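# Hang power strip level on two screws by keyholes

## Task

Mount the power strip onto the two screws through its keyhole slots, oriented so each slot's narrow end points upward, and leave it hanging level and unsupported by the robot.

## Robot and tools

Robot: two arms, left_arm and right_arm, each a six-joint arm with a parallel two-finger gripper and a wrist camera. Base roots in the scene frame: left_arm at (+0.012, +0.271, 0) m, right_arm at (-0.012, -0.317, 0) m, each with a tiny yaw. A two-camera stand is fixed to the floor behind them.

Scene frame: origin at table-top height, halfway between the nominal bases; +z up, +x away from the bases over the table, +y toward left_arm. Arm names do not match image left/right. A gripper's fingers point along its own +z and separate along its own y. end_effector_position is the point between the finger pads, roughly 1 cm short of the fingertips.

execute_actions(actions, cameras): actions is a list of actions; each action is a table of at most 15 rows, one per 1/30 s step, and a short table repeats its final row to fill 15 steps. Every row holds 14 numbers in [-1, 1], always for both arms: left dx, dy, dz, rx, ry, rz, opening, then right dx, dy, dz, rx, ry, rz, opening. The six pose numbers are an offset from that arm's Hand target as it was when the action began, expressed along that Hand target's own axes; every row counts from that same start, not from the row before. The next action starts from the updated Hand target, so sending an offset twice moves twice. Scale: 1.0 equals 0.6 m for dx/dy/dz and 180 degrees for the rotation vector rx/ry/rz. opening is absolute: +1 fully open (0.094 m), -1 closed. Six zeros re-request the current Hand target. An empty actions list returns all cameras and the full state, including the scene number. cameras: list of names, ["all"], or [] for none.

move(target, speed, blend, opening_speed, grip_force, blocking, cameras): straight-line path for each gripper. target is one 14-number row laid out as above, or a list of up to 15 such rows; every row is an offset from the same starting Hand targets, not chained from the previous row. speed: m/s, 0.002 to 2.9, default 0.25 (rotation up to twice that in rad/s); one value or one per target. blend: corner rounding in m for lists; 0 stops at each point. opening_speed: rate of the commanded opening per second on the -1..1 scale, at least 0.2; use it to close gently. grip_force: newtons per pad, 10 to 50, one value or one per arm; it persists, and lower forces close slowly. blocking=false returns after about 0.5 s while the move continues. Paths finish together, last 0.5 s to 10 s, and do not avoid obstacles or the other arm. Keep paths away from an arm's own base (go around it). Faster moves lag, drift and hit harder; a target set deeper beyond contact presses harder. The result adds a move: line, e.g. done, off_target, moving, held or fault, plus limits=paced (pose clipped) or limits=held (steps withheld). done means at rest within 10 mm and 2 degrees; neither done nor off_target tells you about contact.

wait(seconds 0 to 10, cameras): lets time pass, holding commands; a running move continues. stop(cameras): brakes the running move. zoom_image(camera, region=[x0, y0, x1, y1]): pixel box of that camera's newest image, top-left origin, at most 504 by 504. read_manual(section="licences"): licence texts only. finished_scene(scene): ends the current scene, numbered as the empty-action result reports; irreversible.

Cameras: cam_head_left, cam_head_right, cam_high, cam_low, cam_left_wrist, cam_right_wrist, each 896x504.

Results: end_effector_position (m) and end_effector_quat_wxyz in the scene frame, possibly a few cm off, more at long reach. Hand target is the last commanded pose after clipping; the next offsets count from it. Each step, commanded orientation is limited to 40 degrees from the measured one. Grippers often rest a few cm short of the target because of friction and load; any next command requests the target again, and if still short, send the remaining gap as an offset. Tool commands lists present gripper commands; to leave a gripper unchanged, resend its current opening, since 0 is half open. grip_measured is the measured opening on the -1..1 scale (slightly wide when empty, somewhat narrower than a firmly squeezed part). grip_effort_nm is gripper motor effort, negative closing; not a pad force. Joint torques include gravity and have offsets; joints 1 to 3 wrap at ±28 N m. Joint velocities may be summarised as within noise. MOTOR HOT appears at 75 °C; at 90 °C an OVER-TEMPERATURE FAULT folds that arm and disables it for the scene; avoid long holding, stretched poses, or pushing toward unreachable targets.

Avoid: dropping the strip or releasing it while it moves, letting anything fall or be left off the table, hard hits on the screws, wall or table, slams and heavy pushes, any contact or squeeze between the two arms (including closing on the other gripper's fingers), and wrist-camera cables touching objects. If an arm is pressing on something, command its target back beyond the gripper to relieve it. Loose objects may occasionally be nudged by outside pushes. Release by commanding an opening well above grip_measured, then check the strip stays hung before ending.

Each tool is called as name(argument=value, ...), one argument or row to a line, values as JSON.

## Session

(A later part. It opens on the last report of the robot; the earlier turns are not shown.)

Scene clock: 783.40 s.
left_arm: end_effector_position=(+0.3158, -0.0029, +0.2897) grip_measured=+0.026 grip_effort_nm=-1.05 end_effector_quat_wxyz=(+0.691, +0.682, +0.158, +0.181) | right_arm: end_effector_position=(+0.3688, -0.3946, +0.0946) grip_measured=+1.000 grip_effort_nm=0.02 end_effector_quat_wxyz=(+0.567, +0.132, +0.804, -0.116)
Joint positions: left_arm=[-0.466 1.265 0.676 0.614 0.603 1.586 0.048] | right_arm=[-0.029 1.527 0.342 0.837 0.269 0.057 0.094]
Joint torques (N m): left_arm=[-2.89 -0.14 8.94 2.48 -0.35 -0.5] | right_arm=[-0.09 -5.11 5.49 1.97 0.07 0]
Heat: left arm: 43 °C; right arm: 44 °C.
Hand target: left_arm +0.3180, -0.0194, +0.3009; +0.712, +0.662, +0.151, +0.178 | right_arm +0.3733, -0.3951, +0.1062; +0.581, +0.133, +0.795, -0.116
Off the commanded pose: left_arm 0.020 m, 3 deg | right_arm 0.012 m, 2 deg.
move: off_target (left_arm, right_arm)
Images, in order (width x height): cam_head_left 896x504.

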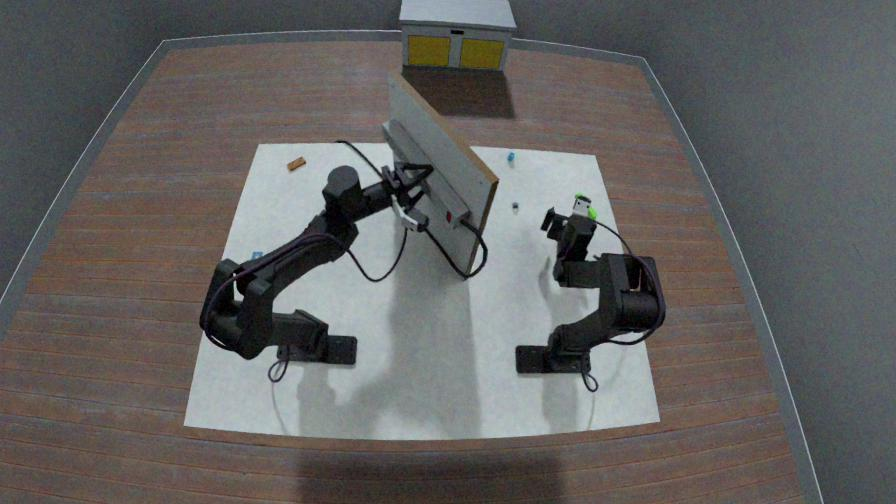

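move(
  target=[0.0,0,-0.015,0,0,0,-0.3,0,0,0,0,0,0,1],
  speed=0.03,
  cameras=[],
)

move(
  target=[0.0,0,-0.01,0,0,0,-0.3,0,0,0,0,0,0,1],
  speed=0.03,
  cameras=["cam_left_wrist"],
)

Scene clock: 794.43 s.
left_arm: end_effector_position=(+0.3150, -0.0025, +0.2899) grip_measured=+0.026 grip_effort_nm=-1.05 end_effector_quat_wxyz=(+0.694, +0.679, +0.156, +0.183) | right_arm: end_effector_position=(+0.3688, -0.3946, +0.0946) grip_measured=+1.000 grip_effort_nm=0.02 end_effector_quat_wxyz=(+0.567, +0.132, +0.804, -0.116)
Joint positions: left_arm=[-0.466 1.265 0.667 0.634 0.603 1.581 0.048] | right_arm=[-0.029 1.527 0.342 0.837 0.269 0.057 0.094]
Joint torques (N m): left_arm=[-1.5 -1.98 7.9 2.26 -0.14 -0.46] | right_arm=[-0.18 -4.97 5.41 1.96 0.09 0]
Heat: left arm: 43 °C; right arm: 44 °C.
Hand target: left_arm +0.3140, -0.0113, +0.3002; +0.712, +0.662, +0.151, +0.178 | right_arm +0.3733, -0.3951, +0.1062; +0.581, +0.133, +0.795, -0.116
Off the commanded pose: left_arm 0.014 m, 3 deg | right_arm 0.012 m, 2 deg.
move: off_target (left_arm, right_arm)
No camera images: "cameras" was empty.

Scene clock: 795.43 s.
left_arm: end_effector_position=(+0.3145, -0.0023, +0.2899) grip_measured=+0.026 grip_effort_nm=-1.05 end_effector_quat_wxyz=(+0.696, +0.677, +0.156, +0.183) | right_arm: end_effector_position=(+0.3688, -0.3946, +0.0946) grip_measured=+1.000 grip_effort_nm=0.02 end_effector_quat_wxyz=(+0.567, +0.132, +0.804, -0.116)
Joint positions: left_arm=[-0.466 1.265 0.661 0.646 0.603 1.578 0.048] | right_arm=[-0.029 1.527 0.342 0.837 0.269 0.057 0.094]
Joint torques (N m): left_arm=[-0.54 -3.32 7.1 2.08 0.01 -0.46] | right_arm=[-0.02 -5.09 5.29 1.95 0.11 0.01]
Heat: left arm: 43 °C; right arm: 44 °C.
Hand target: left_arm +0.3112, -0.0060, +0.2998; +0.712, +0.662, +0.151, +0.178 | right_arm +0.3733, -0.3951, +0.1062; +0.581, +0.133, +0.795, -0.116
Off the commanded pose: left_arm 0.011 m, 3 deg | right_arm 0.012 m, 2 deg.
move: off_target (left_arm, right_arm)
Images, in order (width x height): cam_left_wrist 896x504.

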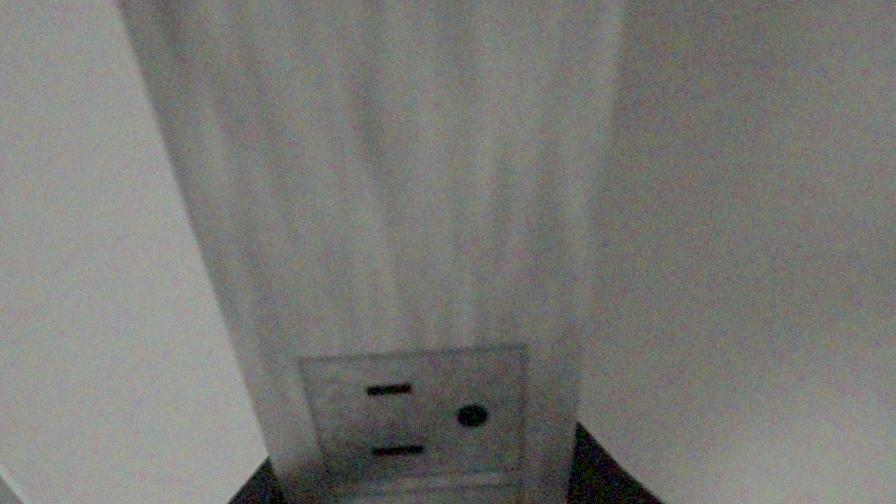

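move(
  target=[0.0,-0.015,0,0,0,0,-0.3,0,0,0,0,0,0,1],
  speed=0.03,
  cameras=[],
)

move(
  target=[0.0,-0.01,0,0,0,0,-0.3,0,0,0,0,0,0,1],
  speed=0.03,
  cameras=[],
)

Scene clock: 800.13 s.
left_arm: end_effector_position=(+0.3142, -0.0021, +0.2880) grip_measured=+0.026 grip_effort_nm=-1.05 end_effector_quat_wxyz=(+0.701, +0.671, +0.151, +0.188) | right_arm: end_effector_position=(+0.3688, -0.3946, +0.0946) grip_measured=+1.000 grip_effort_nm=0.02 end_effector_quat_wxyz=(+0.567, +0.132, +0.804, -0.116)
Joint positions: left_arm=[-0.466 1.277 0.639 0.703 0.603 1.574 0.048] | right_arm=[-0.029 1.527 0.342 0.837 0.269 0.057 0.094]
Joint torques (N m): left_arm=[-0.61 -2.82 6.84 1.96 -0.04 -0.42] | right_arm=[-0.21 -5.05 5.45 1.98 0.11 0.02]
Heat: left arm: 43 °C; right arm: 44 °C.
Hand target: left_arm +0.3117, -0.0065, +0.2908; +0.712, +0.662, +0.151, +0.178 | right_arm +0.3733, -0.3951, +0.1062; +0.581, +0.133, +0.795, -0.116
Off the commanded pose: left_arm 0.006 m, 2 deg | right_arm 0.012 m, 2 deg.
move: off_target (right_arm)
No camera images: "cameras" was empty.

Scene clock: 801.23 s.
left_arm: end_effector_position=(+0.3138, -0.0019, +0.2864) grip_measured=+0.026 grip_effort_nm=-1.05 end_effector_quat_wxyz=(+0.706, +0.666, +0.147, +0.192) | right_arm: end_effector_position=(+0.3688, -0.3946, +0.0946) grip_measured=+1.000 grip_effort_nm=0.02 end_effector_quat_wxyz=(+0.567, +0.132, +0.804, -0.116)
Joint positions: left_arm=[-0.466 1.288 0.623 0.749 0.603 1.572 0.048] | right_arm=[-0.029 1.527 0.342 0.837 0.269 0.057 0.094]
Joint torques (N m): left_arm=[-0.73 -2.65 6.63 1.79 -0.04 -0.38] | right_arm=[0.02 -5.05 5.33 1.96 0.11 -0.01]
Heat: left arm: 43 °C; right arm: 44 °C.
Hand target: left_arm +0.3121, -0.0069, +0.2848; +0.712, +0.662, +0.151, +0.178 | right_arm +0.3733, -0.3951, +0.1062; +0.581, +0.133, +0.795, -0.116
Off the commanded pose: left_arm 0.006 m, 2 deg | right_arm 0.012 m, 2 deg.
move: off_target (right_arm)
No camera images: "cameras" was empty.

move(
  target=[0.0,-0.002,0.0,0.025,0,-0.015,-0.3,0,0,0,0,0,0,1],
  speed=0.03,
  cameras=[],
)

move(
  target=[0.0,-0.012,0.0,0,0,0,-0.3,0,0,0,0,0,0,1],
  speed=0.03,
  cameras=["cam_left_wrist","cam_head_left"],
)

Scene clock: 812.03 s.
left_arm: end_effector_position=(+0.3148, -0.0018, +0.2606) grip_measured=+0.026 grip_effort_nm=-1.05 end_effector_quat_wxyz=(+0.678, +0.694, +0.181, +0.161) | right_arm: end_effector_position=(+0.3688, -0.3946, +0.0946) grip_measured=+1.000 grip_effort_nm=0.02 end_effector_quat_wxyz=(+0.567, +0.132, +0.804, -0.116)
Joint positions: left_arm=[-0.466 1.286 0.623 0.629 0.599 1.569 0.048] | right_arm=[-0.029 1.527 0.342 0.837 0.269 0.057 0.094]
Joint torques (N m): left_arm=[-0.55 -5.44 11.06 1.17 0.1 -0.3] | right_arm=[-0.12 -5.05 5.41 1.98 0.1 0.02]
Heat: left arm: 42 °C; right arm: 44 °C.
Hand target: left_arm +0.3121, -0.0070, +0.2836; +0.689, +0.686, +0.174, +0.155 | right_arm +0.3733, -0.3951, +0.1062; +0.581, +0.133, +0.795, -0.116
Off the commanded pose: left_arm 0.024 m, 2 deg | right_arm 0.012 m, 2 deg.
move: off_target (left_arm, right_arm)
No camera images: "cameras" was empty.

Scene clock: 813.03 s.
left_arm: end_effector_position=(+0.3148, -0.0018, +0.2606) grip_measured=+0.026 grip_effort_nm=-1.05 end_effector_quat_wxyz=(+0.678, +0.694, +0.181, +0.161) | right_arm: end_effector_position=(+0.3688, -0.3946, +0.0946) grip_measured=+1.000 grip_effort_nm=0.02 end_effector_quat_wxyz=(+0.567, +0.132, +0.804, -0.116)
Joint positions: left_arm=[-0.466 1.286 0.623 0.629 0.599 1.569 0.048] | right_arm=[-0.029 1.527 0.342 0.837 0.269 0.057 0.094]
Joint torques (N m): left_arm=[-0.61 -4.55 9.42 1.46 0.07 -0.29] | right_arm=[-0.06 -5.11 5.45 1.99 0.08 0.01]
Heat: left arm: 42 °C; right arm: 44 °C.
Hand target: left_arm +0.3119, -0.0071, +0.2764; +0.689, +0.686, +0.174, +0.155 | right_arm +0.3733, -0.3951, +0.1062; +0.581, +0.133, +0.795, -0.116
Off the commanded pose: left_arm 0.017 m, 2 deg | right_arm 0.012 m, 2 deg.
move: off_target (left_arm, right_arm)
Images, in order (width x height): cam_head_left 896x504, cam_left_wrist 896x504.

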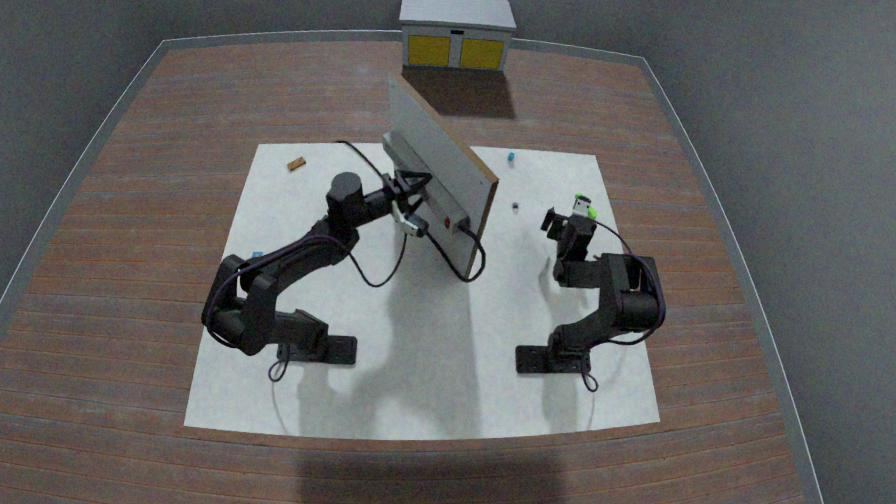

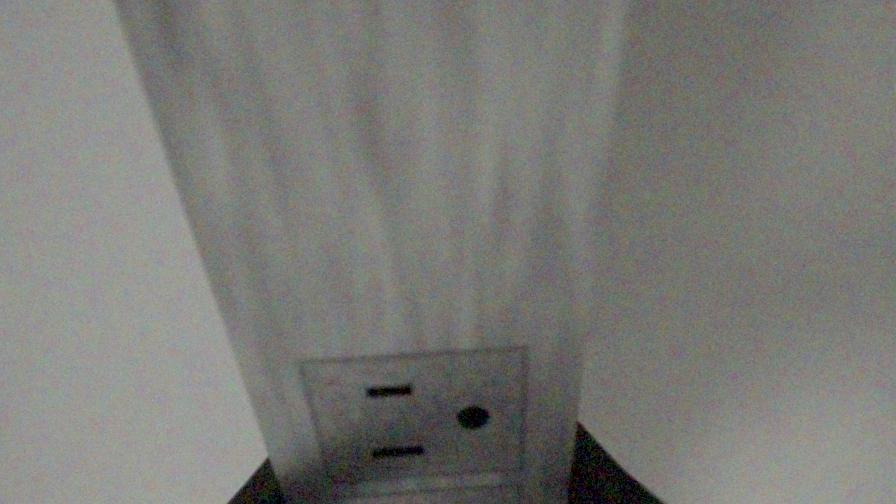

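execute_actions(
  actions=[
    [[0.004,0.01,-0.01,0,0,0.005,-0.3,0,0,0,0,0,0,1],[0.010,0.023,-0.022,0,0,0.009,-0.3,0,0,0,0,0,0,1]],
    [[0.02,0.02,0,0,0,0.01,-0.3,0,0,0,0,0,0,1],[0.02,0.02,0,0,0,0.01,-0.3,0,0,0,0,0,0,1],[0.02,0.02,0,0,0,0.01,-0.3,0,0,0,0,0,0,1],[0.02,0.02,0,0,0,0.01,-0.3,0,0,0,0,0,0,1],[0.02,0.02,0,0,0,0.01,-0.3,0,0,0,0,0,0,1],[-0.02,-0.02,0,0,0,-0.01,-0.3,0,0,0,0,0,0,1],[-0.02,-0.02,0,0,0,-0.01,-0.3,0,0,0,0,0,0,1],[-0.02,-0.02,0,0,0,-0.01,-0.3,0,0,0,0,0,0,1],[-0.02,-0.02,0,0,0,-0.01,-0.3,0,0,0,0,0,0,1],[-0.02,-0.02,0,0,0,-0.01,-0.3,0,0,0,0,0,0,1],[0.014,0.014,0,0,0,0.007,-0.3,0,0,0,0,0,0,1]],
    [[-0.028,-0.028,0,0,0,-0.014,-0.3,0,0,0,0,0,0,1],[-0.028,-0.028,0,0,0,-0.014,-0.3,0,0,0,0,0,0,1],[-0.028,-0.028,0,0,0,-0.014,-0.3,0,0,0,0,0,0,1],[-0.028,-0.028,0,0,0,-0.014,-0.3,0,0,0,0,0,0,1],[-0.028,-0.028,0,0,0,-0.014,-0.3,0,0,0,0,0,0,1],[-0.004,-0.004,0,0,0,-0.002,-0.3,0,0,0,0,0,0,1],[-0.004,-0.004,0,0,0,-0.002,-0.3,0,0,0,0,0,0,1],[-0.004,-0.004,0,0,0,-0.002,-0.3,0,0,0,0,0,0,1],[-0.004,-0.004,0,0,0,-0.002,-0.3,0,0,0,0,0,0,1],[-0.004,-0.004,0,0,0,-0.002,-0.3,0,0,0,0,0,0,1],[-0.021,-0.021,0,0,0,-0.0105,-0.3,0,0,0,0,0,0,1]],
    [[0.012,0.012,0,0,0,0.006,-0.3,0,0,0,0,0,0,1],[0.012,0.012,0,0,0,0.006,-0.3,0,0,0,0,0,0,1],[0.012,0.012,0,0,0,0.006,-0.3,0,0,0,0,0,0,1],[0.012,0.012,0,0,0,0.006,-0.3,0,0,0,0,0,0,1],[0.012,0.012,0,0,0,0.006,-0.3,0,0,0,0,0,0,1],[0.004,0.004,0,0,0,0.002,-0.3,0,0,0,0,0,0,1],[0.004,0.004,0,0,0,0.002,-0.3,0,0,0,0,0,0,1],[0.004,0.004,0,0,0,0.002,-0.3,0,0,0,0,0,0,1],[0.004,0.004,0,0,0,0.002,-0.3,0,0,0,0,0,0,1],[0.004,0.004,0,0,0,0.002,-0.3,0,0,0,0,0,0,1],[0.007,0.007,0,0,0,0.0035,-0.3,0,0,0,0,0,0,1]],
  ],
  cameras=["cam_left_wrist"],
)

Scene clock: 839.80 s.
left_arm: end_effector_position=(+0.3176, +0.0125, +0.2614) grip_measured=+0.026 grip_effort_nm=-1.05 end_effector_quat_wxyz=(+0.664, +0.705, +0.188, +0.163) | right_arm: end_effector_position=(+0.3688, -0.3946, +0.0946) grip_measured=+1.000 grip_effort_nm=0.02 end_effector_quat_wxyz=(+0.567, +0.132, +0.804, -0.116)
Joint positions: left_arm=[-0.417 1.245 0.641 0.522 0.634 1.599 0.048] | right_arm=[-0.029 1.527 0.342 0.837 0.269 0.057 0.094]
Joint torques (N m): left_arm=[-0.17 -5.19 9.78 1.79 0.34 -0.3] | right_arm=[-0.06 -5.11 5.44 1.93 0.08 0]
Heat: left arm: 43 °C; right arm: 44 °C.
Hand target: left_arm +0.3119, +0.0077, +0.2898; +0.687, +0.688, +0.164, +0.165 | right_arm +0.3733, -0.3951, +0.1062; +0.581, +0.133, +0.795, -0.116
Off the commanded pose: left_arm 0.029 m, 4 deg | right_arm 0.012 m, 2 deg.
Images, in order (width x height): cam_left_wrist 896x504.

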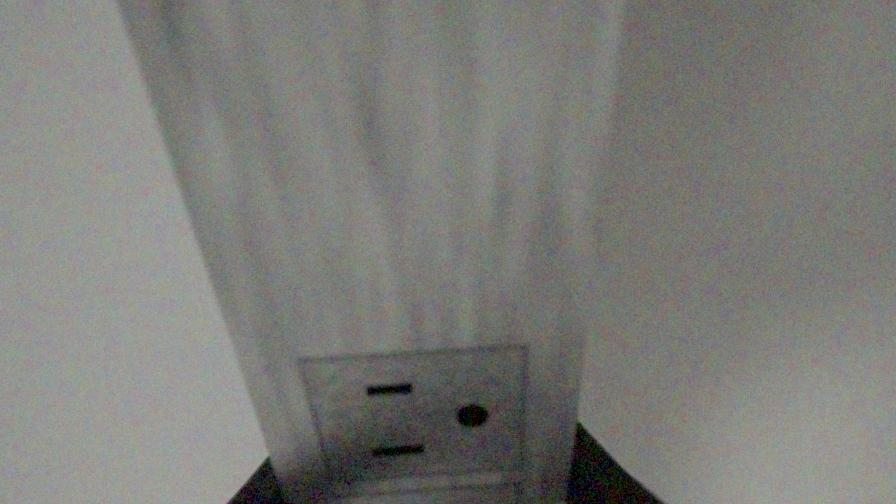

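execute_actions(
  actions=[
    [[-0.003,0.01,0.002,-0.01,0,0.003,-0.3,0,0,0,0,0,0,1],[-0.0075,0.021,0.004,-0.02,0,0.006,-0.3,0,0,0,0,0,0,1]],
    [[0.02,0.02,0,0,0,0.01,-0.3,0,0,0,0,0,0,1],[0.02,0.02,0,0,0,0.01,-0.3,0,0,0,0,0,0,1],[0.02,0.02,0,0,0,0.01,-0.3,0,0,0,0,0,0,1],[0.02,0.02,0,0,0,0.01,-0.3,0,0,0,0,0,0,1],[0.02,0.02,0,0,0,0.01,-0.3,0,0,0,0,0,0,1],[-0.02,-0.02,0,0,0,-0.01,-0.3,0,0,0,0,0,0,1],[-0.02,-0.02,0,0,0,-0.01,-0.3,0,0,0,0,0,0,1],[-0.02,-0.02,0,0,0,-0.01,-0.3,0,0,0,0,0,0,1],[-0.02,-0.02,0,0,0,-0.01,-0.3,0,0,0,0,0,0,1],[-0.02,-0.02,0,0,0,-0.01,-0.3,0,0,0,0,0,0,1],[0.014,0.014,0,0,0,0.007,-0.3,0,0,0,0,0,0,1]],
    [[-0.028,-0.028,0,0,0,-0.014,-0.3,0,0,0,0,0,0,1],[-0.028,-0.028,0,0,0,-0.014,-0.3,0,0,0,0,0,0,1],[-0.028,-0.028,0,0,0,-0.014,-0.3,0,0,0,0,0,0,1],[-0.028,-0.028,0,0,0,-0.014,-0.3,0,0,0,0,0,0,1],[-0.028,-0.028,0,0,0,-0.014,-0.3,0,0,0,0,0,0,1],[-0.004,-0.004,0,0,0,-0.002,-0.3,0,0,0,0,0,0,1],[-0.004,-0.004,0,0,0,-0.002,-0.3,0,0,0,0,0,0,1],[-0.004,-0.004,0,0,0,-0.002,-0.3,0,0,0,0,0,0,1],[-0.004,-0.004,0,0,0,-0.002,-0.3,0,0,0,0,0,0,1],[-0.004,-0.004,0,0,0,-0.002,-0.3,0,0,0,0,0,0,1],[-0.021,-0.021,0,0,0,-0.0105,-0.3,0,0,0,0,0,0,1]],
    [[0.012,0.012,0,0,0,0.006,-0.3,0,0,0,0,0,0,1],[0.012,0.012,0,0,0,0.006,-0.3,0,0,0,0,0,0,1],[0.012,0.012,0,0,0,0.006,-0.3,0,0,0,0,0,0,1],[0.012,0.012,0,0,0,0.006,-0.3,0,0,0,0,0,0,1],[0.012,0.012,0,0,0,0.006,-0.3,0,0,0,0,0,0,1],[0.004,0.004,0,0,0,0.002,-0.3,0,0,0,0,0,0,1],[0.004,0.004,0,0,0,0.002,-0.3,0,0,0,0,0,0,1],[0.004,0.004,0,0,0,0.002,-0.3,0,0,0,0,0,0,1],[0.004,0.004,0,0,0,0.002,-0.3,0,0,0,0,0,0,1],[0.004,0.004,0,0,0,0.002,-0.3,0,0,0,0,0,0,1],[0.007,0.007,0,0,0,0.0035,-0.3,0,0,0,0,0,0,1]],
  ],
  cameras=["cam_head_left"],
)

Scene clock: 860.47 s.
left_arm: end_effector_position=(+0.3144, +0.0083, +0.2682) grip_measured=+0.026 grip_effort_nm=-1.05 end_effector_quat_wxyz=(+0.677, +0.693, +0.183, +0.167) | right_arm: end_effector_position=(+0.3688, -0.3946, +0.0946) grip_measured=+1.000 grip_effort_nm=0.03 end_effector_quat_wxyz=(+0.567, +0.132, +0.804, -0.116)
Joint positions: left_arm=[-0.437 1.245 0.626 0.586 0.617 1.574 0.048] | right_arm=[-0.029 1.527 0.342 0.837 0.269 0.057 0.094]
Joint torques (N m): left_arm=[-0.17 -4.96 9.66 2.17 0.28 -0.32] | right_arm=[0.03 -5.11 5.44 1.97 0.09 0.02]
Heat: left arm: 42 °C; right arm: 44 °C.
Hand target: left_arm +0.3093, +0.0036, +0.3020; +0.707, +0.668, +0.152, +0.176 | right_arm +0.3733, -0.3951, +0.1062; +0.581, +0.133, +0.795, -0.116
Off the commanded pose: left_arm 0.034 m, 6 deg | right_arm 0.012 m, 2 deg.
Images, in order (width x height): cam_head_left 896x504.

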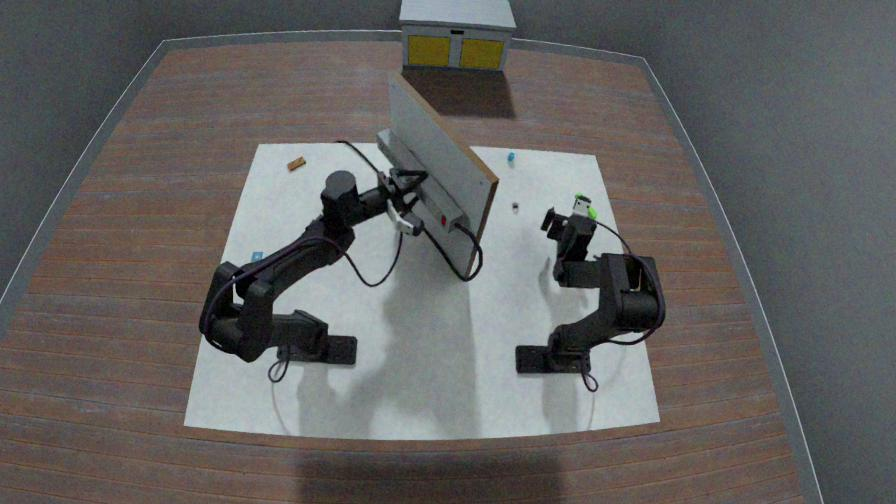

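execute_actions(
  actions=[
    [[0,0.005,0.008,-0.004,0,0.002,-0.3,0,0,0,0,0,0,1],[0,0.01,0.016,-0.009,0,0.005,-0.3,0,0,0,0,0,0,1],[0,0.01,0.025,-0.009,0,0.005,-0.3,0,0,0,0,0,0,1]],
    [[0.015,0.02,0,0,0,0.01,-0.3,0,0,0,0,0,0,1],[0.015,0.02,0,0,0,0.01,-0.3,0,0,0,0,0,0,1],[0.015,0.02,0,0,0,0.01,-0.3,0,0,0,0,0,0,1],[0.015,0.02,0,0,0,0.01,-0.3,0,0,0,0,0,0,1],[0.015,0.02,0,0,0,0.01,-0.3,0,0,0,0,0,0,1],[-0.015,-0.02,0,0,0,-0.01,-0.3,0,0,0,0,0,0,1],[-0.015,-0.02,0,0,0,-0.01,-0.3,0,0,0,0,0,0,1],[-0.015,-0.02,0,0,0,-0.01,-0.3,0,0,0,0,0,0,1],[-0.015,-0.02,0,0,0,-0.01,-0.3,0,0,0,0,0,0,1],[-0.015,-0.02,0,0,0,-0.01,-0.3,0,0,0,0,0,0,1],[0.0105,0.014,0,0,0,0.007,-0.3,0,0,0,0,0,0,1]],
    [[-0.021,-0.028,0,0,0,-0.014,-0.3,0,0,0,0,0,0,1],[-0.021,-0.028,0,0,0,-0.014,-0.3,0,0,0,0,0,0,1],[-0.021,-0.028,0,0,0,-0.014,-0.3,0,0,0,0,0,0,1],[-0.021,-0.028,0,0,0,-0.014,-0.3,0,0,0,0,0,0,1],[-0.021,-0.028,0,0,0,-0.014,-0.3,0,0,0,0,0,0,1],[-0.003,-0.004,0,0,0,-0.002,-0.3,0,0,0,0,0,0,1],[-0.003,-0.004,0,0,0,-0.002,-0.3,0,0,0,0,0,0,1],[-0.003,-0.004,0,0,0,-0.002,-0.3,0,0,0,0,0,0,1],[-0.003,-0.004,0,0,0,-0.002,-0.3,0,0,0,0,0,0,1],[-0.003,-0.004,0,0,0,-0.002,-0.3,0,0,0,0,0,0,1],[-0.0158,-0.021,0,0,0,-0.0105,-0.3,0,0,0,0,0,0,1]],
    [[0.009,0.012,0,0,0,0.006,-0.3,0,0,0,0,0,0,1],[0.009,0.012,0,0,0,0.006,-0.3,0,0,0,0,0,0,1],[0.009,0.012,0,0,0,0.006,-0.3,0,0,0,0,0,0,1],[0.009,0.012,0,0,0,0.006,-0.3,0,0,0,0,0,0,1],[0.009,0.012,0,0,0,0.006,-0.3,0,0,0,0,0,0,1],[0.003,0.004,0,0,0,0.002,-0.3,0,0,0,0,0,0,1],[0.003,0.004,0,0,0,0.002,-0.3,0,0,0,0,0,0,1],[0.003,0.004,0,0,0,0.002,-0.3,0,0,0,0,0,0,1],[0.003,0.004,0,0,0,0.002,-0.3,0,0,0,0,0,0,1],[0.003,0.004,0,0,0,0.002,-0.3,0,0,0,0,0,0,1],[0.0053,0.007,0,0,0,0.0035,-0.3,0,0,0,0,0,0,1]],
  ],
  cameras=["cam_head_left"],
)

Scene clock: 887.10 s.
left_arm: end_effector_position=(+0.3170, -0.0021, +0.2760) grip_measured=+0.026 grip_effort_nm=-1.05 end_effector_quat_wxyz=(+0.687, +0.685, +0.169, +0.173) | right_arm: end_effector_position=(+0.3688, -0.3946, +0.0946) grip_measured=+1.000 grip_effort_nm=0.02 end_effector_quat_wxyz=(+0.567, +0.132, +0.804, -0.116)
Joint positions: left_arm=[-0.463 1.282 0.649 0.638 0.602 1.574 0.048] | right_arm=[-0.029 1.527 0.342 0.837 0.269 0.057 0.094]
Joint torques (N m): left_arm=[-0.75 -3.81 10.52 2.2 0.03 -0.32] | right_arm=[-0.13 -5.2 5.42 1.95 0.09 0]
Heat: left arm: 42 °C; right arm: 44 °C.
Hand target: left_arm +0.3161, -0.0093, +0.3087; +0.715, +0.659, +0.144, +0.184 | right_arm +0.3733, -0.3951, +0.1062; +0.581, +0.133, +0.795, -0.116
Off the commanded pose: left_arm 0.033 m, 5 deg | right_arm 0.012 m, 2 deg.
Images, in order (width x height): cam_head_left 896x504.

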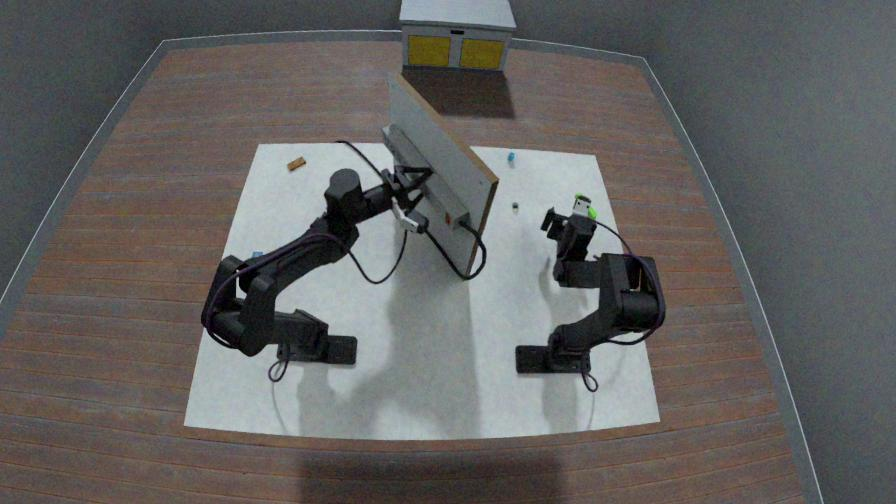

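move(
  target=[
    [0,0,-0.12,0,0,0,-0.3,0,0,0,0,0,0,1],
    [-0.022,-0.252,-0.184,0.015,0,0,-0.3,0,0,0,0,0,0,1],
  ],
  speed=0.12,
  blend=[0.03,0],
  cameras=["cam_left_wrist","cam_head_left","cam_head_right"],
)

Scene clock: 936.77 s.
left_arm: end_effector_position=(+0.2662, +0.0728, +0.1309) grip_measured=+0.026 grip_effort_nm=-1.05 end_effector_quat_wxyz=(+0.678, +0.696, +0.185, +0.148) | right_arm: end_effector_position=(+0.3688, -0.3946, +0.0946) grip_measured=+1.000 grip_effort_nm=0.02 end_effector_quat_wxyz=(+0.567, +0.132, +0.804, -0.116)
Joint positions: left_arm=[-0.205 1.615 0.103 1.456 0.873 1.569 0.048] | right_arm=[-0.029 1.527 0.342 0.837 0.269 0.057 0.094]
Joint torques (N m): left_arm=[0.62 -3.07 3.19 2.49 0.13 0.11] | right_arm=[0.02 -5.01 5.46 1.96 0.1 -0.01]
Heat: left arm: 44 °C; right arm: 44 °C.
Hand target: left_arm +0.2658, +0.0732, +0.1478; +0.699, +0.676, +0.149, +0.181 | right_arm +0.3733, -0.3951, +0.1062; +0.581, +0.133, +0.795, -0.116
Off the commanded pose: left_arm 0.017 m, 6 deg | right_arm 0.012 m, 2 deg.
joint sent to its limit (left arm) — joint 4 (wrist pitch), upper limit. The joint targets still meet the commanded pose.
move: off_target (left_arm, right_arm)
Images, in order (width x height): cam_head_left 896x504, cam_head_right 896x504, cam_left_wrist 896x504.

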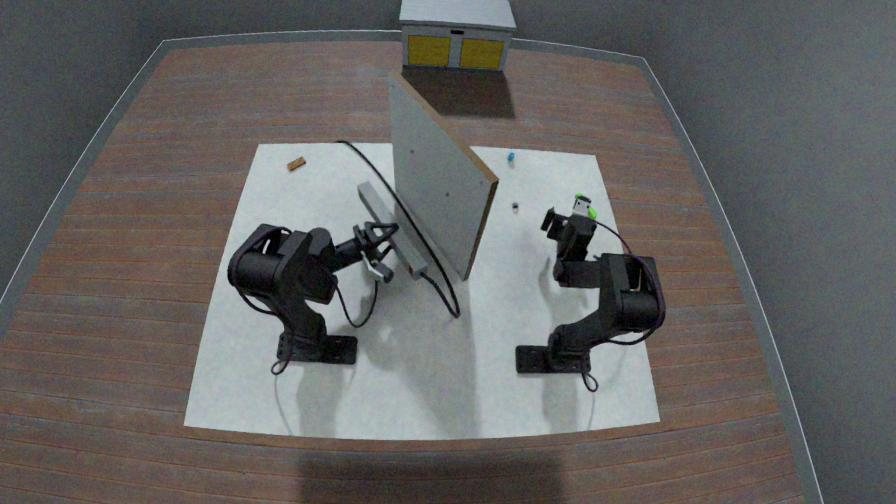

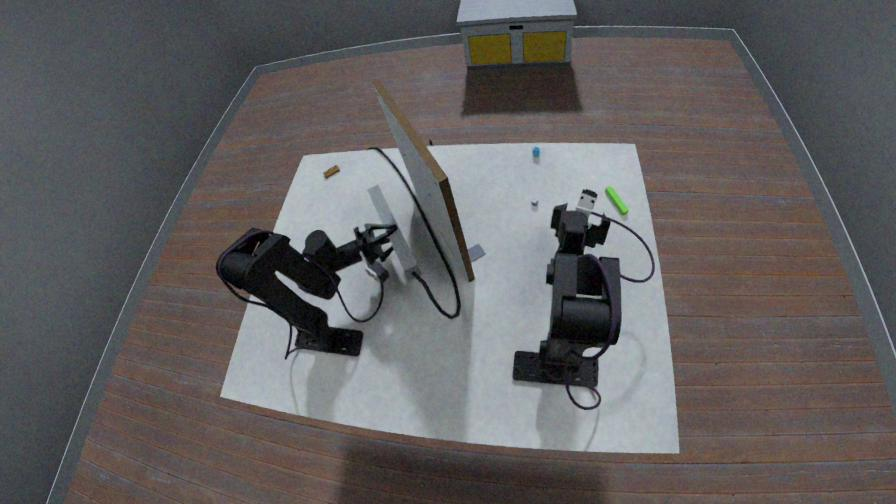

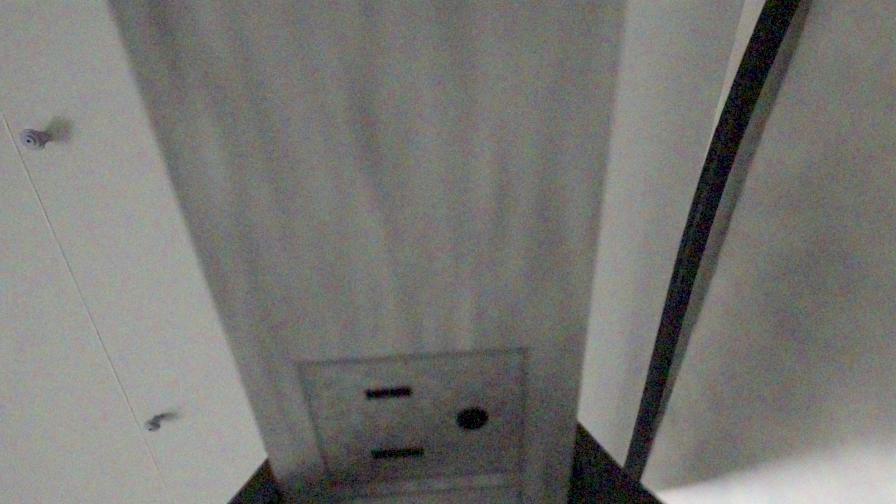

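Both screws visible now. Zoom for precision.

zoom_image(
  camera="cam_left_wrist",
  region=[0, 110, 80, 170],
)

zoom_image(
  camera="cam_left_wrist",
  region=[120, 390, 200, 450],
)

zoom_image(
  camera="cam_left_wrist",
  region=[240, 340, 600, 504],
)

zoom_image(
  camera="cam_left_wrist",
  region=[90, 0, 650, 200],
)

Scaled by 6.300.

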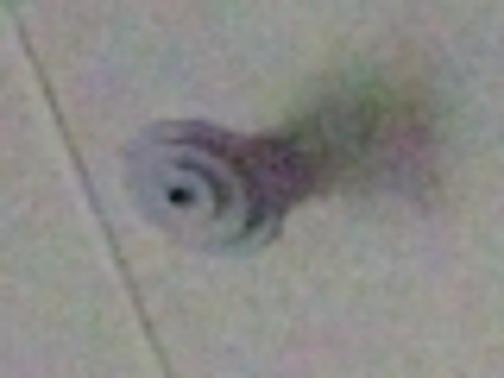

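Scaled by 6.300.

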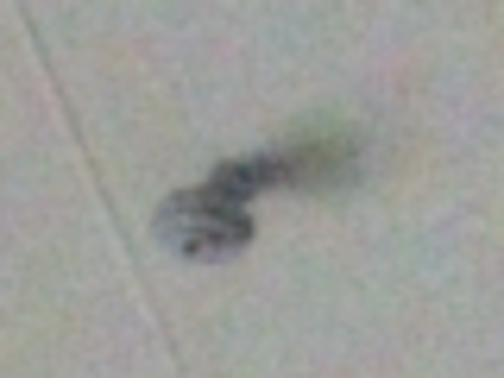

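Scaled by 1.400.

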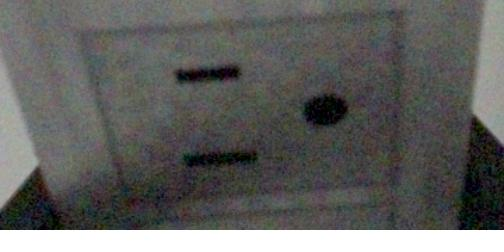

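Region (90, 0, 650, 200) is 560x200 pixels. A region can be at most 504 by 504 pixels.

move(
  target=[
    [0.005,0.23,0.0,-0.01,0,0,-0.3,0,0,0,0,0,0,1],
    [0.022,0.269,0.139,-0.015,0,-0.003,-0.3,0,0,0,0,0,0,1],
  ],
  speed=0.1,
  blend=[0.03,0],
  cameras=["cam_head_left"],
)

Scene clock: 987.77 s.
left_arm: end_effector_position=(+0.3081, +0.0159, +0.2857) grip_measured=+0.026 grip_effort_nm=-1.05 end_effector_quat_wxyz=(+0.700, +0.671, +0.167, +0.176) | right_arm: end_effector_position=(+0.3688, -0.3946, +0.0946) grip_measured=+1.000 grip_effort_nm=0.02 end_effector_quat_wxyz=(+0.567, +0.132, +0.804, -0.116)
Joint positions: left_arm=[-0.414 1.21 0.6 0.663 0.648 1.541 0.048] | right_arm=[-0.029 1.527 0.342 0.837 0.269 0.057 0.094]
Joint torques (N m): left_arm=[-0.95 -3.64 11.78 1.49 0.01 -0.14] | right_arm=[0.03 -5.15 5.42 1.97 0.08 -0.02]
Heat: left arm: 49 °C; right arm: 44 °C.
Hand target: left_arm +0.3069, +0.0084, +0.3130; +0.716, +0.658, +0.148, +0.181 | right_arm +0.3733, -0.3951, +0.1062; +0.581, +0.133, +0.795, -0.116
Off the commanded pose: left_arm 0.028 m, 3 deg | right_arm 0.012 m, 2 deg.
move: off_target (left_arm, right_arm)
Images, in order (width x height): cam_head_left 896x504.

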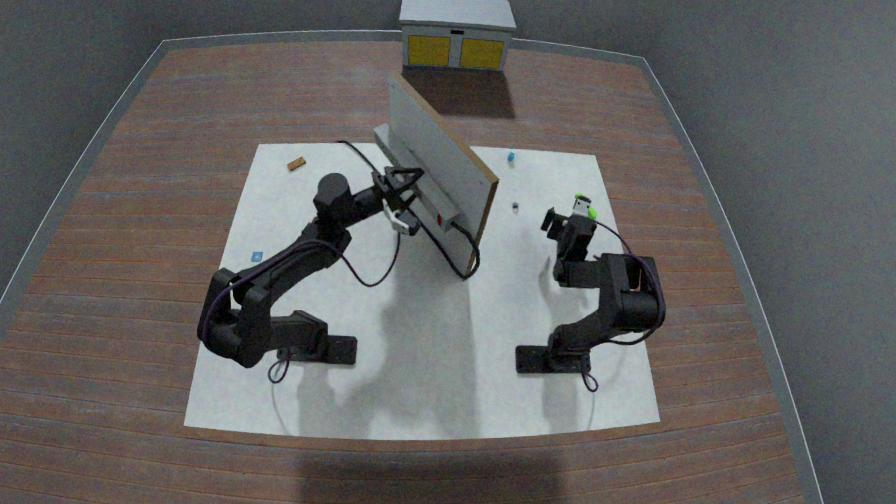

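move(
  target=[0.003,-0.004,0.018,0.012,0,-0.003,-0.3,0,0,0,0,0,0,1],
  speed=0.04,
  cameras=[],
)

Scene clock: 994.37 s.
left_arm: end_effector_position=(+0.3146, +0.0071, +0.2850) grip_measured=+0.026 grip_effort_nm=-1.05 end_effector_quat_wxyz=(+0.689, +0.683, +0.172, +0.171) | right_arm: end_effector_position=(+0.3688, -0.3946, +0.0946) grip_measured=+1.000 grip_effort_nm=0.02 end_effector_quat_wxyz=(+0.567, +0.132, +0.804, -0.116)
Joint positions: left_arm=[-0.435 1.239 0.653 0.596 0.627 1.561 0.048] | right_arm=[-0.029 1.527 0.342 0.837 0.269 0.057 0.094]
Joint torques (N m): left_arm=[-0.9 -3.93 11.95 1.44 0.06 -0.13] | right_arm=[-0.12 -5.18 5.41 1.96 0.1 0.01]
Heat: left arm: 47 °C; right arm: 44 °C.
Hand target: left_arm +0.3135, -0.0005, +0.3116; +0.704, +0.671, +0.154, +0.175 | right_arm +0.3733, -0.3951, +0.1062; +0.581, +0.133, +0.795, -0.116
Off the commanded pose: left_arm 0.028 m, 3 deg | right_arm 0.012 m, 2 deg.
move: off_target (left_arm, right_arm)
No camera images: "cameras" was empty.

move(
  target=[0.002,-0.004,0.021,0,0,-0.001,-0.3,0,0,0,0,0,0,1],
  speed=0.04,
  cameras=[],
)

Scene clock: 998.77 s.
left_arm: end_effector_position=(+0.3184, +0.0001, +0.2794) grip_measured=+0.026 grip_effort_nm=-1.05 end_effector_quat_wxyz=(+0.685, +0.687, +0.176, +0.165) | right_arm: end_effector_position=(+0.3688, -0.3946, +0.0946) grip_measured=+1.000 grip_effort_nm=0.02 end_effector_quat_wxyz=(+0.567, +0.132, +0.804, -0.116)
Joint positions: left_arm=[-0.452 1.273 0.669 0.596 0.614 1.562 0.048] | right_arm=[-0.029 1.527 0.342 0.837 0.269 0.057 0.094]
Joint torques (N m): left_arm=[-1.44 -3.12 12.62 1.69 -0.09 -0.16] | right_arm=[-0.05 -5.08 5.46 1.95 0.08 -0.02]
Heat: left arm: 46 °C; right arm: 44 °C.
Hand target: left_arm +0.3204, -0.0113, +0.3099; +0.704, +0.671, +0.155, +0.174 | right_arm +0.3733, -0.3951, +0.1062; +0.581, +0.133, +0.795, -0.116
Off the commanded pose: left_arm 0.033 m, 4 deg | right_arm 0.012 m, 2 deg.
move: off_target (left_arm, right_arm)
No camera images: "cameras" was empty.

move(
  target=[0.001,-0.01,0,0,0,0.001,-0.3,0,0,0,0,0,0,1],
  speed=0.03,
  cameras=[],
)

move(
  target=[0,-0.01,0,0,0,0,-0.3,0,0,0,0,0,0,1],
  speed=0.03,
  cameras=[],
)

move(
  target=[0,-0.01,0,0,0,0,-0.3,0,0,0,0,0,0,1],
  speed=0.03,
  cameras=[],
)

Scene clock: 1008.93 s.
left_arm: end_effector_position=(+0.3186, +0.0000, +0.2789) grip_measured=+0.026 grip_effort_nm=-1.05 end_effector_quat_wxyz=(+0.685, +0.688, +0.176, +0.165) | right_arm: end_effector_position=(+0.3688, -0.3946, +0.0946) grip_measured=+1.000 grip_effort_nm=0.02 end_effector_quat_wxyz=(+0.567, +0.132, +0.804, -0.116)
Joint positions: left_arm=[-0.452 1.274 0.669 0.596 0.614 1.562 0.048] | right_arm=[-0.029 1.527 0.342 0.837 0.269 0.057 0.094]
Joint torques (N m): left_arm=[-1.39 -2.36 11.48 1.97 -0.07 -0.13] | right_arm=[-0.16 -4.97 5.38 2 0.09 0]
Heat: left arm: 45 °C; right arm: 44 °C.
Hand target: left_arm +0.3211, -0.0113, +0.3039; +0.704, +0.671, +0.154, +0.175 | right_arm +0.3733, -0.3951, +0.1062; +0.581, +0.133, +0.795, -0.116
Off the commanded pose: left_arm 0.028 m, 4 deg | right_arm 0.012 m, 2 deg.
move: off_target (left_arm, right_arm)
No camera images: "cameras" was empty.

Scene clock: 1009.93 s.
left_arm: end_effector_position=(+0.3201, +0.0006, +0.2786) grip_measured=+0.026 grip_effort_nm=-1.05 end_effector_quat_wxyz=(+0.685, +0.687, +0.177, +0.166) | right_arm: end_effector_position=(+0.3688, -0.3946, +0.0946) grip_measured=+1.000 grip_effort_nm=0.02 end_effector_quat_wxyz=(+0.567, +0.132, +0.804, -0.116)
Joint positions: left_arm=[-0.449 1.279 0.669 0.602 0.614 1.562 0.048] | right_arm=[-0.029 1.527 0.342 0.837 0.269 0.057 0.094]
Joint torques (N m): left_arm=[-1.55 -1.83 10.1 2.2 -0.07 -0.12] | right_arm=[-0.14 -4.98 5.33 1.98 0.11 -0.01]
Heat: left arm: 46 °C; right arm: 44 °C.
Hand target: left_arm +0.3214, -0.0115, +0.2979; +0.704, +0.671, +0.154, +0.175 | right_arm +0.3733, -0.3951, +0.1062; +0.581, +0.133, +0.795, -0.116
Off the commanded pose: left_arm 0.023 m, 4 deg | right_arm 0.012 m, 2 deg.
move: off_target (left_arm, right_arm)
No camera images: "cameras" was empty.

Scene clock: 1010.93 s.
left_arm: end_effector_position=(+0.3199, +0.0002, +0.2791) grip_measured=+0.026 grip_effort_nm=-1.05 end_effector_quat_wxyz=(+0.686, +0.686, +0.174, +0.166) | right_arm: end_effector_position=(+0.3688, -0.3946, +0.0946) grip_measured=+1.000 grip_effort_nm=0.02 end_effector_quat_wxyz=(+0.567, +0.132, +0.804, -0.116)
Joint positions: left_arm=[-0.448 1.282 0.669 0.61 0.62 1.562 0.048] | right_arm=[-0.029 1.527 0.342 0.837 0.269 0.057 0.094]
Joint torques (N m): left_arm=[-1.81 -1.32 8.9 2.39 -0.13 -0.11] | right_arm=[-0.03 -5.05 5.31 1.98 0.1 0]
Heat: left arm: 46 °C; right arm: 44 °C.
Hand target: left_arm +0.3216, -0.0117, +0.2919; +0.704, +0.671, +0.154, +0.175 | right_arm +0.3733, -0.3951, +0.1062; +0.581, +0.133, +0.795, -0.116
Off the commanded pose: left_arm 0.018 m, 4 deg | right_arm 0.012 m, 2 deg.
move: off_target (left_arm, right_arm)
No camera images: "cameras" was empty.

move(
  target=[0,-0.01,0,0,0,0,-0.3,0,0,0,0,0,0,1],
  speed=0.03,
  cameras=[],
)

move(
  target=[0,-0.01,0,0,0,0,-0.3,0,0,0,0,0,0,1],
  speed=0.03,
  cameras=["cam_head_left","cam_head_right","cam_left_wrist"],
)

Scene clock: 1015.87 s.
left_arm: end_effector_position=(+0.3202, +0.0007, +0.2784) grip_measured=+0.026 grip_effort_nm=-1.05 end_effector_quat_wxyz=(+0.692, +0.681, +0.168, +0.170) | right_arm: end_effector_position=(+0.3688, -0.3946, +0.0946) grip_measured=+1.000 grip_effort_nm=0.02 end_effector_quat_wxyz=(+0.567, +0.132, +0.804, -0.116)
Joint positions: left_arm=[-0.445 1.293 0.653 0.658 0.625 1.559 0.048] | right_arm=[-0.029 1.527 0.342 0.837 0.269 0.057 0.094]
Joint torques (N m): left_arm=[-2.02 -1.05 8.59 2.2 -0.21 -0.07] | right_arm=[-0.18 -5.08 5.37 1.96 0.06 -0.01]
Heat: left arm: 46 °C; right arm: 44 °C.
Hand target: left_arm +0.3218, -0.0120, +0.2859; +0.704, +0.671, +0.154, +0.175 | right_arm +0.3733, -0.3951, +0.1062; +0.581, +0.133, +0.795, -0.116
Off the commanded pose: left_arm 0.015 m, 3 deg | right_arm 0.012 m, 2 deg.
move: off_target (left_arm, right_arm)
No camera images: "cameras" was empty.

Scene clock: 1017.17 s.
left_arm: end_effector_position=(+0.3202, +0.0007, +0.2774) grip_measured=+0.026 grip_effort_nm=-1.05 end_effector_quat_wxyz=(+0.698, +0.675, +0.166, +0.172) | right_arm: end_effector_position=(+0.3688, -0.3946, +0.0946) grip_measured=+1.000 grip_effort_nm=0.02 end_effector_quat_wxyz=(+0.567, +0.132, +0.804, -0.116)
Joint positions: left_arm=[-0.445 1.305 0.636 0.709 0.625 1.548 0.048] | right_arm=[-0.029 1.527 0.342 0.837 0.269 0.057 0.094]
Joint torques (N m): left_arm=[-2.06 -0.88 8.44 1.97 -0.24 0.05] | right_arm=[-0.13 -5.08 5.44 1.95 0.07 -0.01]
Heat: left arm: 46 °C; right arm: 44 °C.
Hand target: left_arm +0.3221, -0.0122, +0.2800; +0.704, +0.671, +0.154, +0.175 | right_arm +0.3733, -0.3951, +0.1062; +0.581, +0.133, +0.795, -0.116
Off the commanded pose: left_arm 0.013 m, 2 deg | right_arm 0.012 m, 2 deg.
move: off_target (left_arm, right_arm)
Images, in order (width x height): cam_head_left 896x504, cam_head_right 896x504, cam_left_wrist 896x504.

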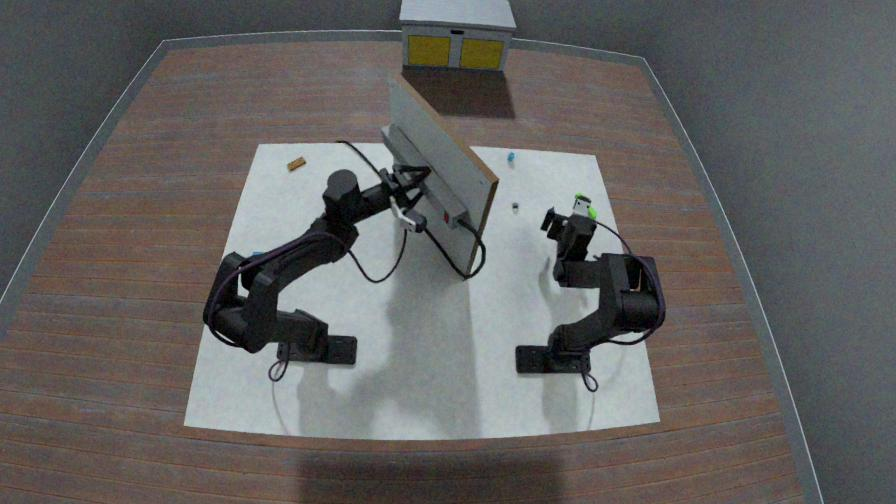

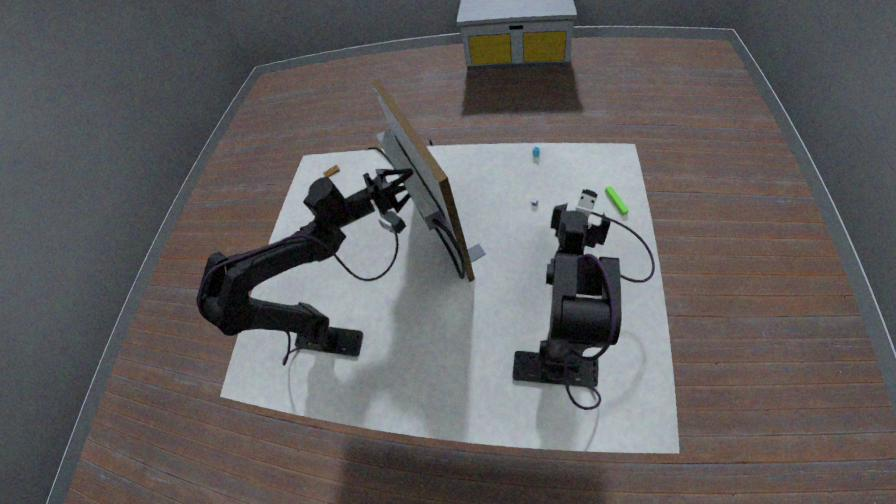

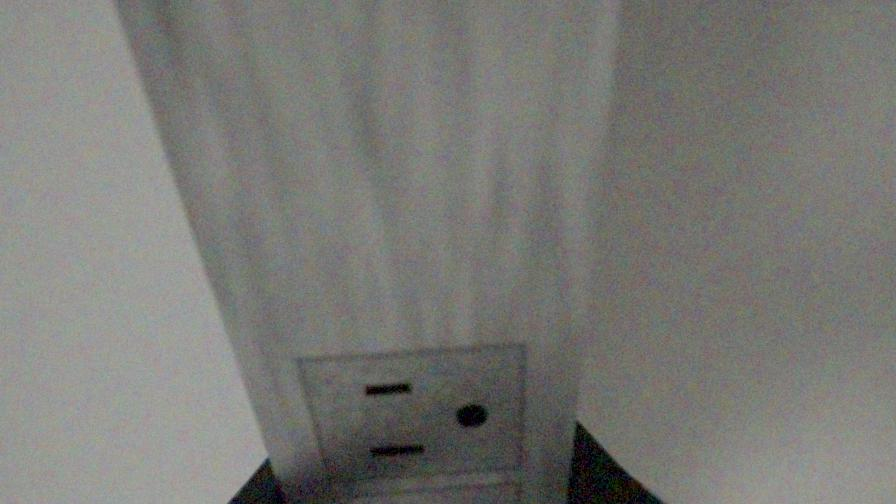

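move(
  target=[0,-0.008,0,0.004,0,0,-0.3,0,0,0,0,0,0,1],
  speed=0.03,
  cameras=[],
)

move(
  target=[0,-0.008,0,0.004,0,0,-0.3,0,0,0,0,0,0,1],
  speed=0.03,
  cameras=[],
)

move(
  target=[0,-0.008,0,0.004,0,0,-0.3,0,0,0,0,0,0,1],
  speed=0.03,
  cameras=[],
)

Scene clock: 1024.43 s.
left_arm: end_effector_position=(+0.3203, +0.0008, +0.2772) grip_measured=+0.026 grip_effort_nm=-1.05 end_effector_quat_wxyz=(+0.698, +0.675, +0.165, +0.172) | right_arm: end_effector_position=(+0.3688, -0.3946, +0.0946) grip_measured=+1.000 grip_effort_nm=0.02 end_effector_quat_wxyz=(+0.567, +0.132, +0.804, -0.116)
Joint positions: left_arm=[-0.443 1.306 0.636 0.711 0.628 1.548 0.048] | right_arm=[-0.029 1.527 0.342 0.837 0.269 0.057 0.094]
Joint torques (N m): left_arm=[-2.19 -0.88 8.16 1.84 -0.3 0.18] | right_arm=[-0.08 -5.05 5.41 1.95 0.11 -0.01]
Heat: left arm: 46 °C; right arm: 44 °C.
Hand target: left_arm +0.3223, -0.0124, +0.2752; +0.700, +0.675, +0.155, +0.174 | right_arm +0.3733, -0.3951, +0.1062; +0.581, +0.133, +0.795, -0.116
Off the commanded pose: left_arm 0.013 m, 1 deg | right_arm 0.012 m, 2 deg.
move: off_target (left_arm, right_arm)
No camera images: "cameras" was empty.

Scene clock: 1025.43 s.
left_arm: end_effector_position=(+0.3202, +0.0008, +0.2777) grip_measured=+0.026 grip_effort_nm=-1.05 end_effector_quat_wxyz=(+0.698, +0.675, +0.164, +0.172) | right_arm: end_effector_position=(+0.3688, -0.3946, +0.0946) grip_measured=+1.000 grip_effort_nm=0.02 end_effector_quat_wxyz=(+0.567, +0.132, +0.804, -0.116)
Joint positions: left_arm=[-0.443 1.306 0.636 0.713 0.629 1.548 0.048] | right_arm=[-0.029 1.527 0.342 0.837 0.269 0.057 0.094]
Joint torques (N m): left_arm=[-2.25 -0.76 7.8 1.74 -0.27 0.27] | right_arm=[0.02 -5.2 5.39 1.97 0.07 0]
Heat: left arm: 46 °C; right arm: 44 °C.
Hand target: left_arm +0.3224, -0.0125, +0.2703; +0.695, +0.680, +0.156, +0.173 | right_arm +0.3733, -0.3951, +0.1062; +0.581, +0.133, +0.795, -0.116
Off the commanded pose: left_arm 0.015 m, 1 deg | right_arm 0.012 m, 2 deg.
move: off_target (left_arm, right_arm)
No camera images: "cameras" was empty.

Scene clock: 1026.43 s.
left_arm: end_effector_position=(+0.3203, +0.0007, +0.2773) grip_measured=+0.026 grip_effort_nm=-1.05 end_effector_quat_wxyz=(+0.699, +0.674, +0.163, +0.173) | right_arm: end_effector_position=(+0.3688, -0.3946, +0.0946) grip_measured=+1.000 grip_effort_nm=0.02 end_effector_quat_wxyz=(+0.567, +0.132, +0.804, -0.116)
Joint positions: left_arm=[-0.443 1.309 0.633 0.723 0.629 1.548 0.048] | right_arm=[-0.029 1.527 0.342 0.837 0.269 0.057 0.094]
Joint torques (N m): left_arm=[-2.22 -0.66 7.58 1.55 -0.27 0.36] | right_arm=[-0.08 -5.14 5.35 1.94 0.09 0.01]
Heat: left arm: 46 °C; right arm: 44 °C.
Hand target: left_arm +0.3226, -0.0126, +0.2656; +0.691, +0.684, +0.157, +0.172 | right_arm +0.3733, -0.3951, +0.1062; +0.581, +0.133, +0.795, -0.116
Off the commanded pose: left_arm 0.018 m, 2 deg | right_arm 0.012 m, 2 deg.
move: off_target (left_arm, right_arm)
No camera images: "cameras" was empty.

move(
  target=[0,0,-0.012,0,0,0,-0.3,0,0,0,0,0,0,1],
  speed=0.03,
  cameras=[],
)

move(
  target=[0,0,-0.012,0,0,0,-0.3,0,0,0,0,0,0,1],
  speed=0.03,
  cameras=[],
)

Scene clock: 1032.37 s.
left_arm: end_effector_position=(+0.3200, +0.0009, +0.2770) grip_measured=+0.026 grip_effort_nm=-1.05 end_effector_quat_wxyz=(+0.700, +0.674, +0.163, +0.174) | right_arm: end_effector_position=(+0.3688, -0.3946, +0.0946) grip_measured=+1.000 grip_effort_nm=0.02 end_effector_quat_wxyz=(+0.567, +0.132, +0.804, -0.116)
Joint positions: left_arm=[-0.443 1.309 0.63 0.728 0.629 1.548 0.048] | right_arm=[-0.029 1.527 0.342 0.837 0.269 0.057 0.094]
Joint torques (N m): left_arm=[-0.98 -2.28 6.64 1.47 -0.09 0.35] | right_arm=[-0.05 -5.09 5.46 1.96 0.09 0.02]
Heat: left arm: 45 °C; right arm: 44 °C.
Hand target: left_arm +0.3193, -0.0062, +0.2655; +0.691, +0.684, +0.157, +0.172 | right_arm +0.3733, -0.3951, +0.1062; +0.581, +0.133, +0.795, -0.116
Off the commanded pose: left_arm 0.014 m, 2 deg | right_arm 0.012 m, 2 deg.
move: off_target (left_arm, right_arm)
No camera images: "cameras" was empty.

Scene clock: 1033.60 s.
left_arm: end_effector_position=(+0.3183, +0.0017, +0.2634) grip_measured=+0.026 grip_effort_nm=-1.05 end_effector_quat_wxyz=(+0.689, +0.685, +0.159, +0.178) | right_arm: end_effector_position=(+0.3688, -0.3946, +0.0946) grip_measured=+1.000 grip_effort_nm=0.02 end_effector_quat_wxyz=(+0.567, +0.132, +0.804, -0.116)
Joint positions: left_arm=[-0.443 1.314 0.606 0.723 0.629 1.587 0.048] | right_arm=[-0.029 1.527 0.342 0.837 0.269 0.057 0.094]
Joint torques (N m): left_arm=[0.16 -4.12 7.08 1.46 0.09 -0.14] | right_arm=[-0.06 -5.15 5.5 2 0.13 0.03]
Heat: left arm: 45 °C; right arm: 44 °C.
Hand target: left_arm +0.3161, +0.0003, +0.2654; +0.691, +0.684, +0.157, +0.172 | right_arm +0.3733, -0.3951, +0.1062; +0.581, +0.133, +0.795, -0.116
Off the commanded pose: left_arm 0.003 m, 1 deg | right_arm 0.012 m, 2 deg.
move: off_target (right_arm)
No camera images: "cameras" was empty.

move(
  target=[
    [0.003,0.02,-0.03,0,0,0,-0.3,0,0,0,0,0,0,1],
    [0.005,0.077,-0.002,-0.012,0,0,-0.3,0,0,0,0,0,0,1],
  ],
  speed=0.05,
  cameras=[],
)

Scene clock: 1048.90 s.
left_arm: end_effector_position=(+0.3210, +0.0093, +0.2802) grip_measured=+0.026 grip_effort_nm=-1.05 end_effector_quat_wxyz=(+0.684, +0.688, +0.167, +0.176) | right_arm: end_effector_position=(+0.3688, -0.3946, +0.0946) grip_measured=+1.000 grip_effort_nm=0.02 end_effector_quat_wxyz=(+0.567, +0.132, +0.804, -0.116)
Joint positions: left_arm=[-0.415 1.265 0.661 0.602 0.648 1.586 0.048] | right_arm=[-0.029 1.527 0.342 0.837 0.269 0.057 0.094]
Joint torques (N m): left_arm=[-0.95 -5.35 11.64 1.41 0.05 -0.44] | right_arm=[-0.02 -5.15 5.42 2 0.1 0]
Heat: left arm: 43 °C; right arm: 44 °C.
Hand target: left_arm +0.3171, +0.0029, +0.3116; +0.704, +0.671, +0.154, +0.175 | right_arm +0.3733, -0.3951, +0.1062; +0.581, +0.133, +0.795, -0.116
Off the commanded pose: left_arm 0.032 m, 3 deg | right_arm 0.012 m, 2 deg.
move: off_target (left_arm, right_arm)
No camera images: "cameras" was empty.

move(
  target=[-0.008,0.002,0.016,0,0,-0.007,-0.3,0,0,0,0,0,0,1],
  speed=0.04,
  cameras=[],
)

Scene clock: 1056.00 s.
left_arm: end_effector_position=(+0.3173, +0.0000, +0.2860) grip_measured=+0.026 grip_effort_nm=-1.05 end_effector_quat_wxyz=(+0.689, +0.685, +0.168, +0.171) | right_arm: end_effector_position=(+0.3688, -0.3946, +0.0946) grip_measured=+1.000 grip_effort_nm=0.02 end_effector_quat_wxyz=(+0.567, +0.132, +0.804, -0.116)
Joint positions: left_arm=[-0.452 1.265 0.676 0.597 0.617 1.569 0.048] | right_arm=[-0.029 1.527 0.342 0.837 0.269 0.057 0.094]
Joint torques (N m): left_arm=[-1.06 -4 12.11 1.44 -0.04 -0.49] | right_arm=[-0.03 -5.16 5.41 1.98 0.07 -0.02]
Heat: left arm: 44 °C; right arm: 44 °C.
Hand target: left_arm +0.3171, -0.0078, +0.3132; +0.706, +0.669, +0.161, +0.167 | right_arm +0.3733, -0.3951, +0.1062; +0.581, +0.133, +0.795, -0.116
Off the commanded pose: left_arm 0.028 m, 3 deg | right_arm 0.012 m, 2 deg.
move: off_target (left_arm, right_arm)
No camera images: "cameras" was empty.


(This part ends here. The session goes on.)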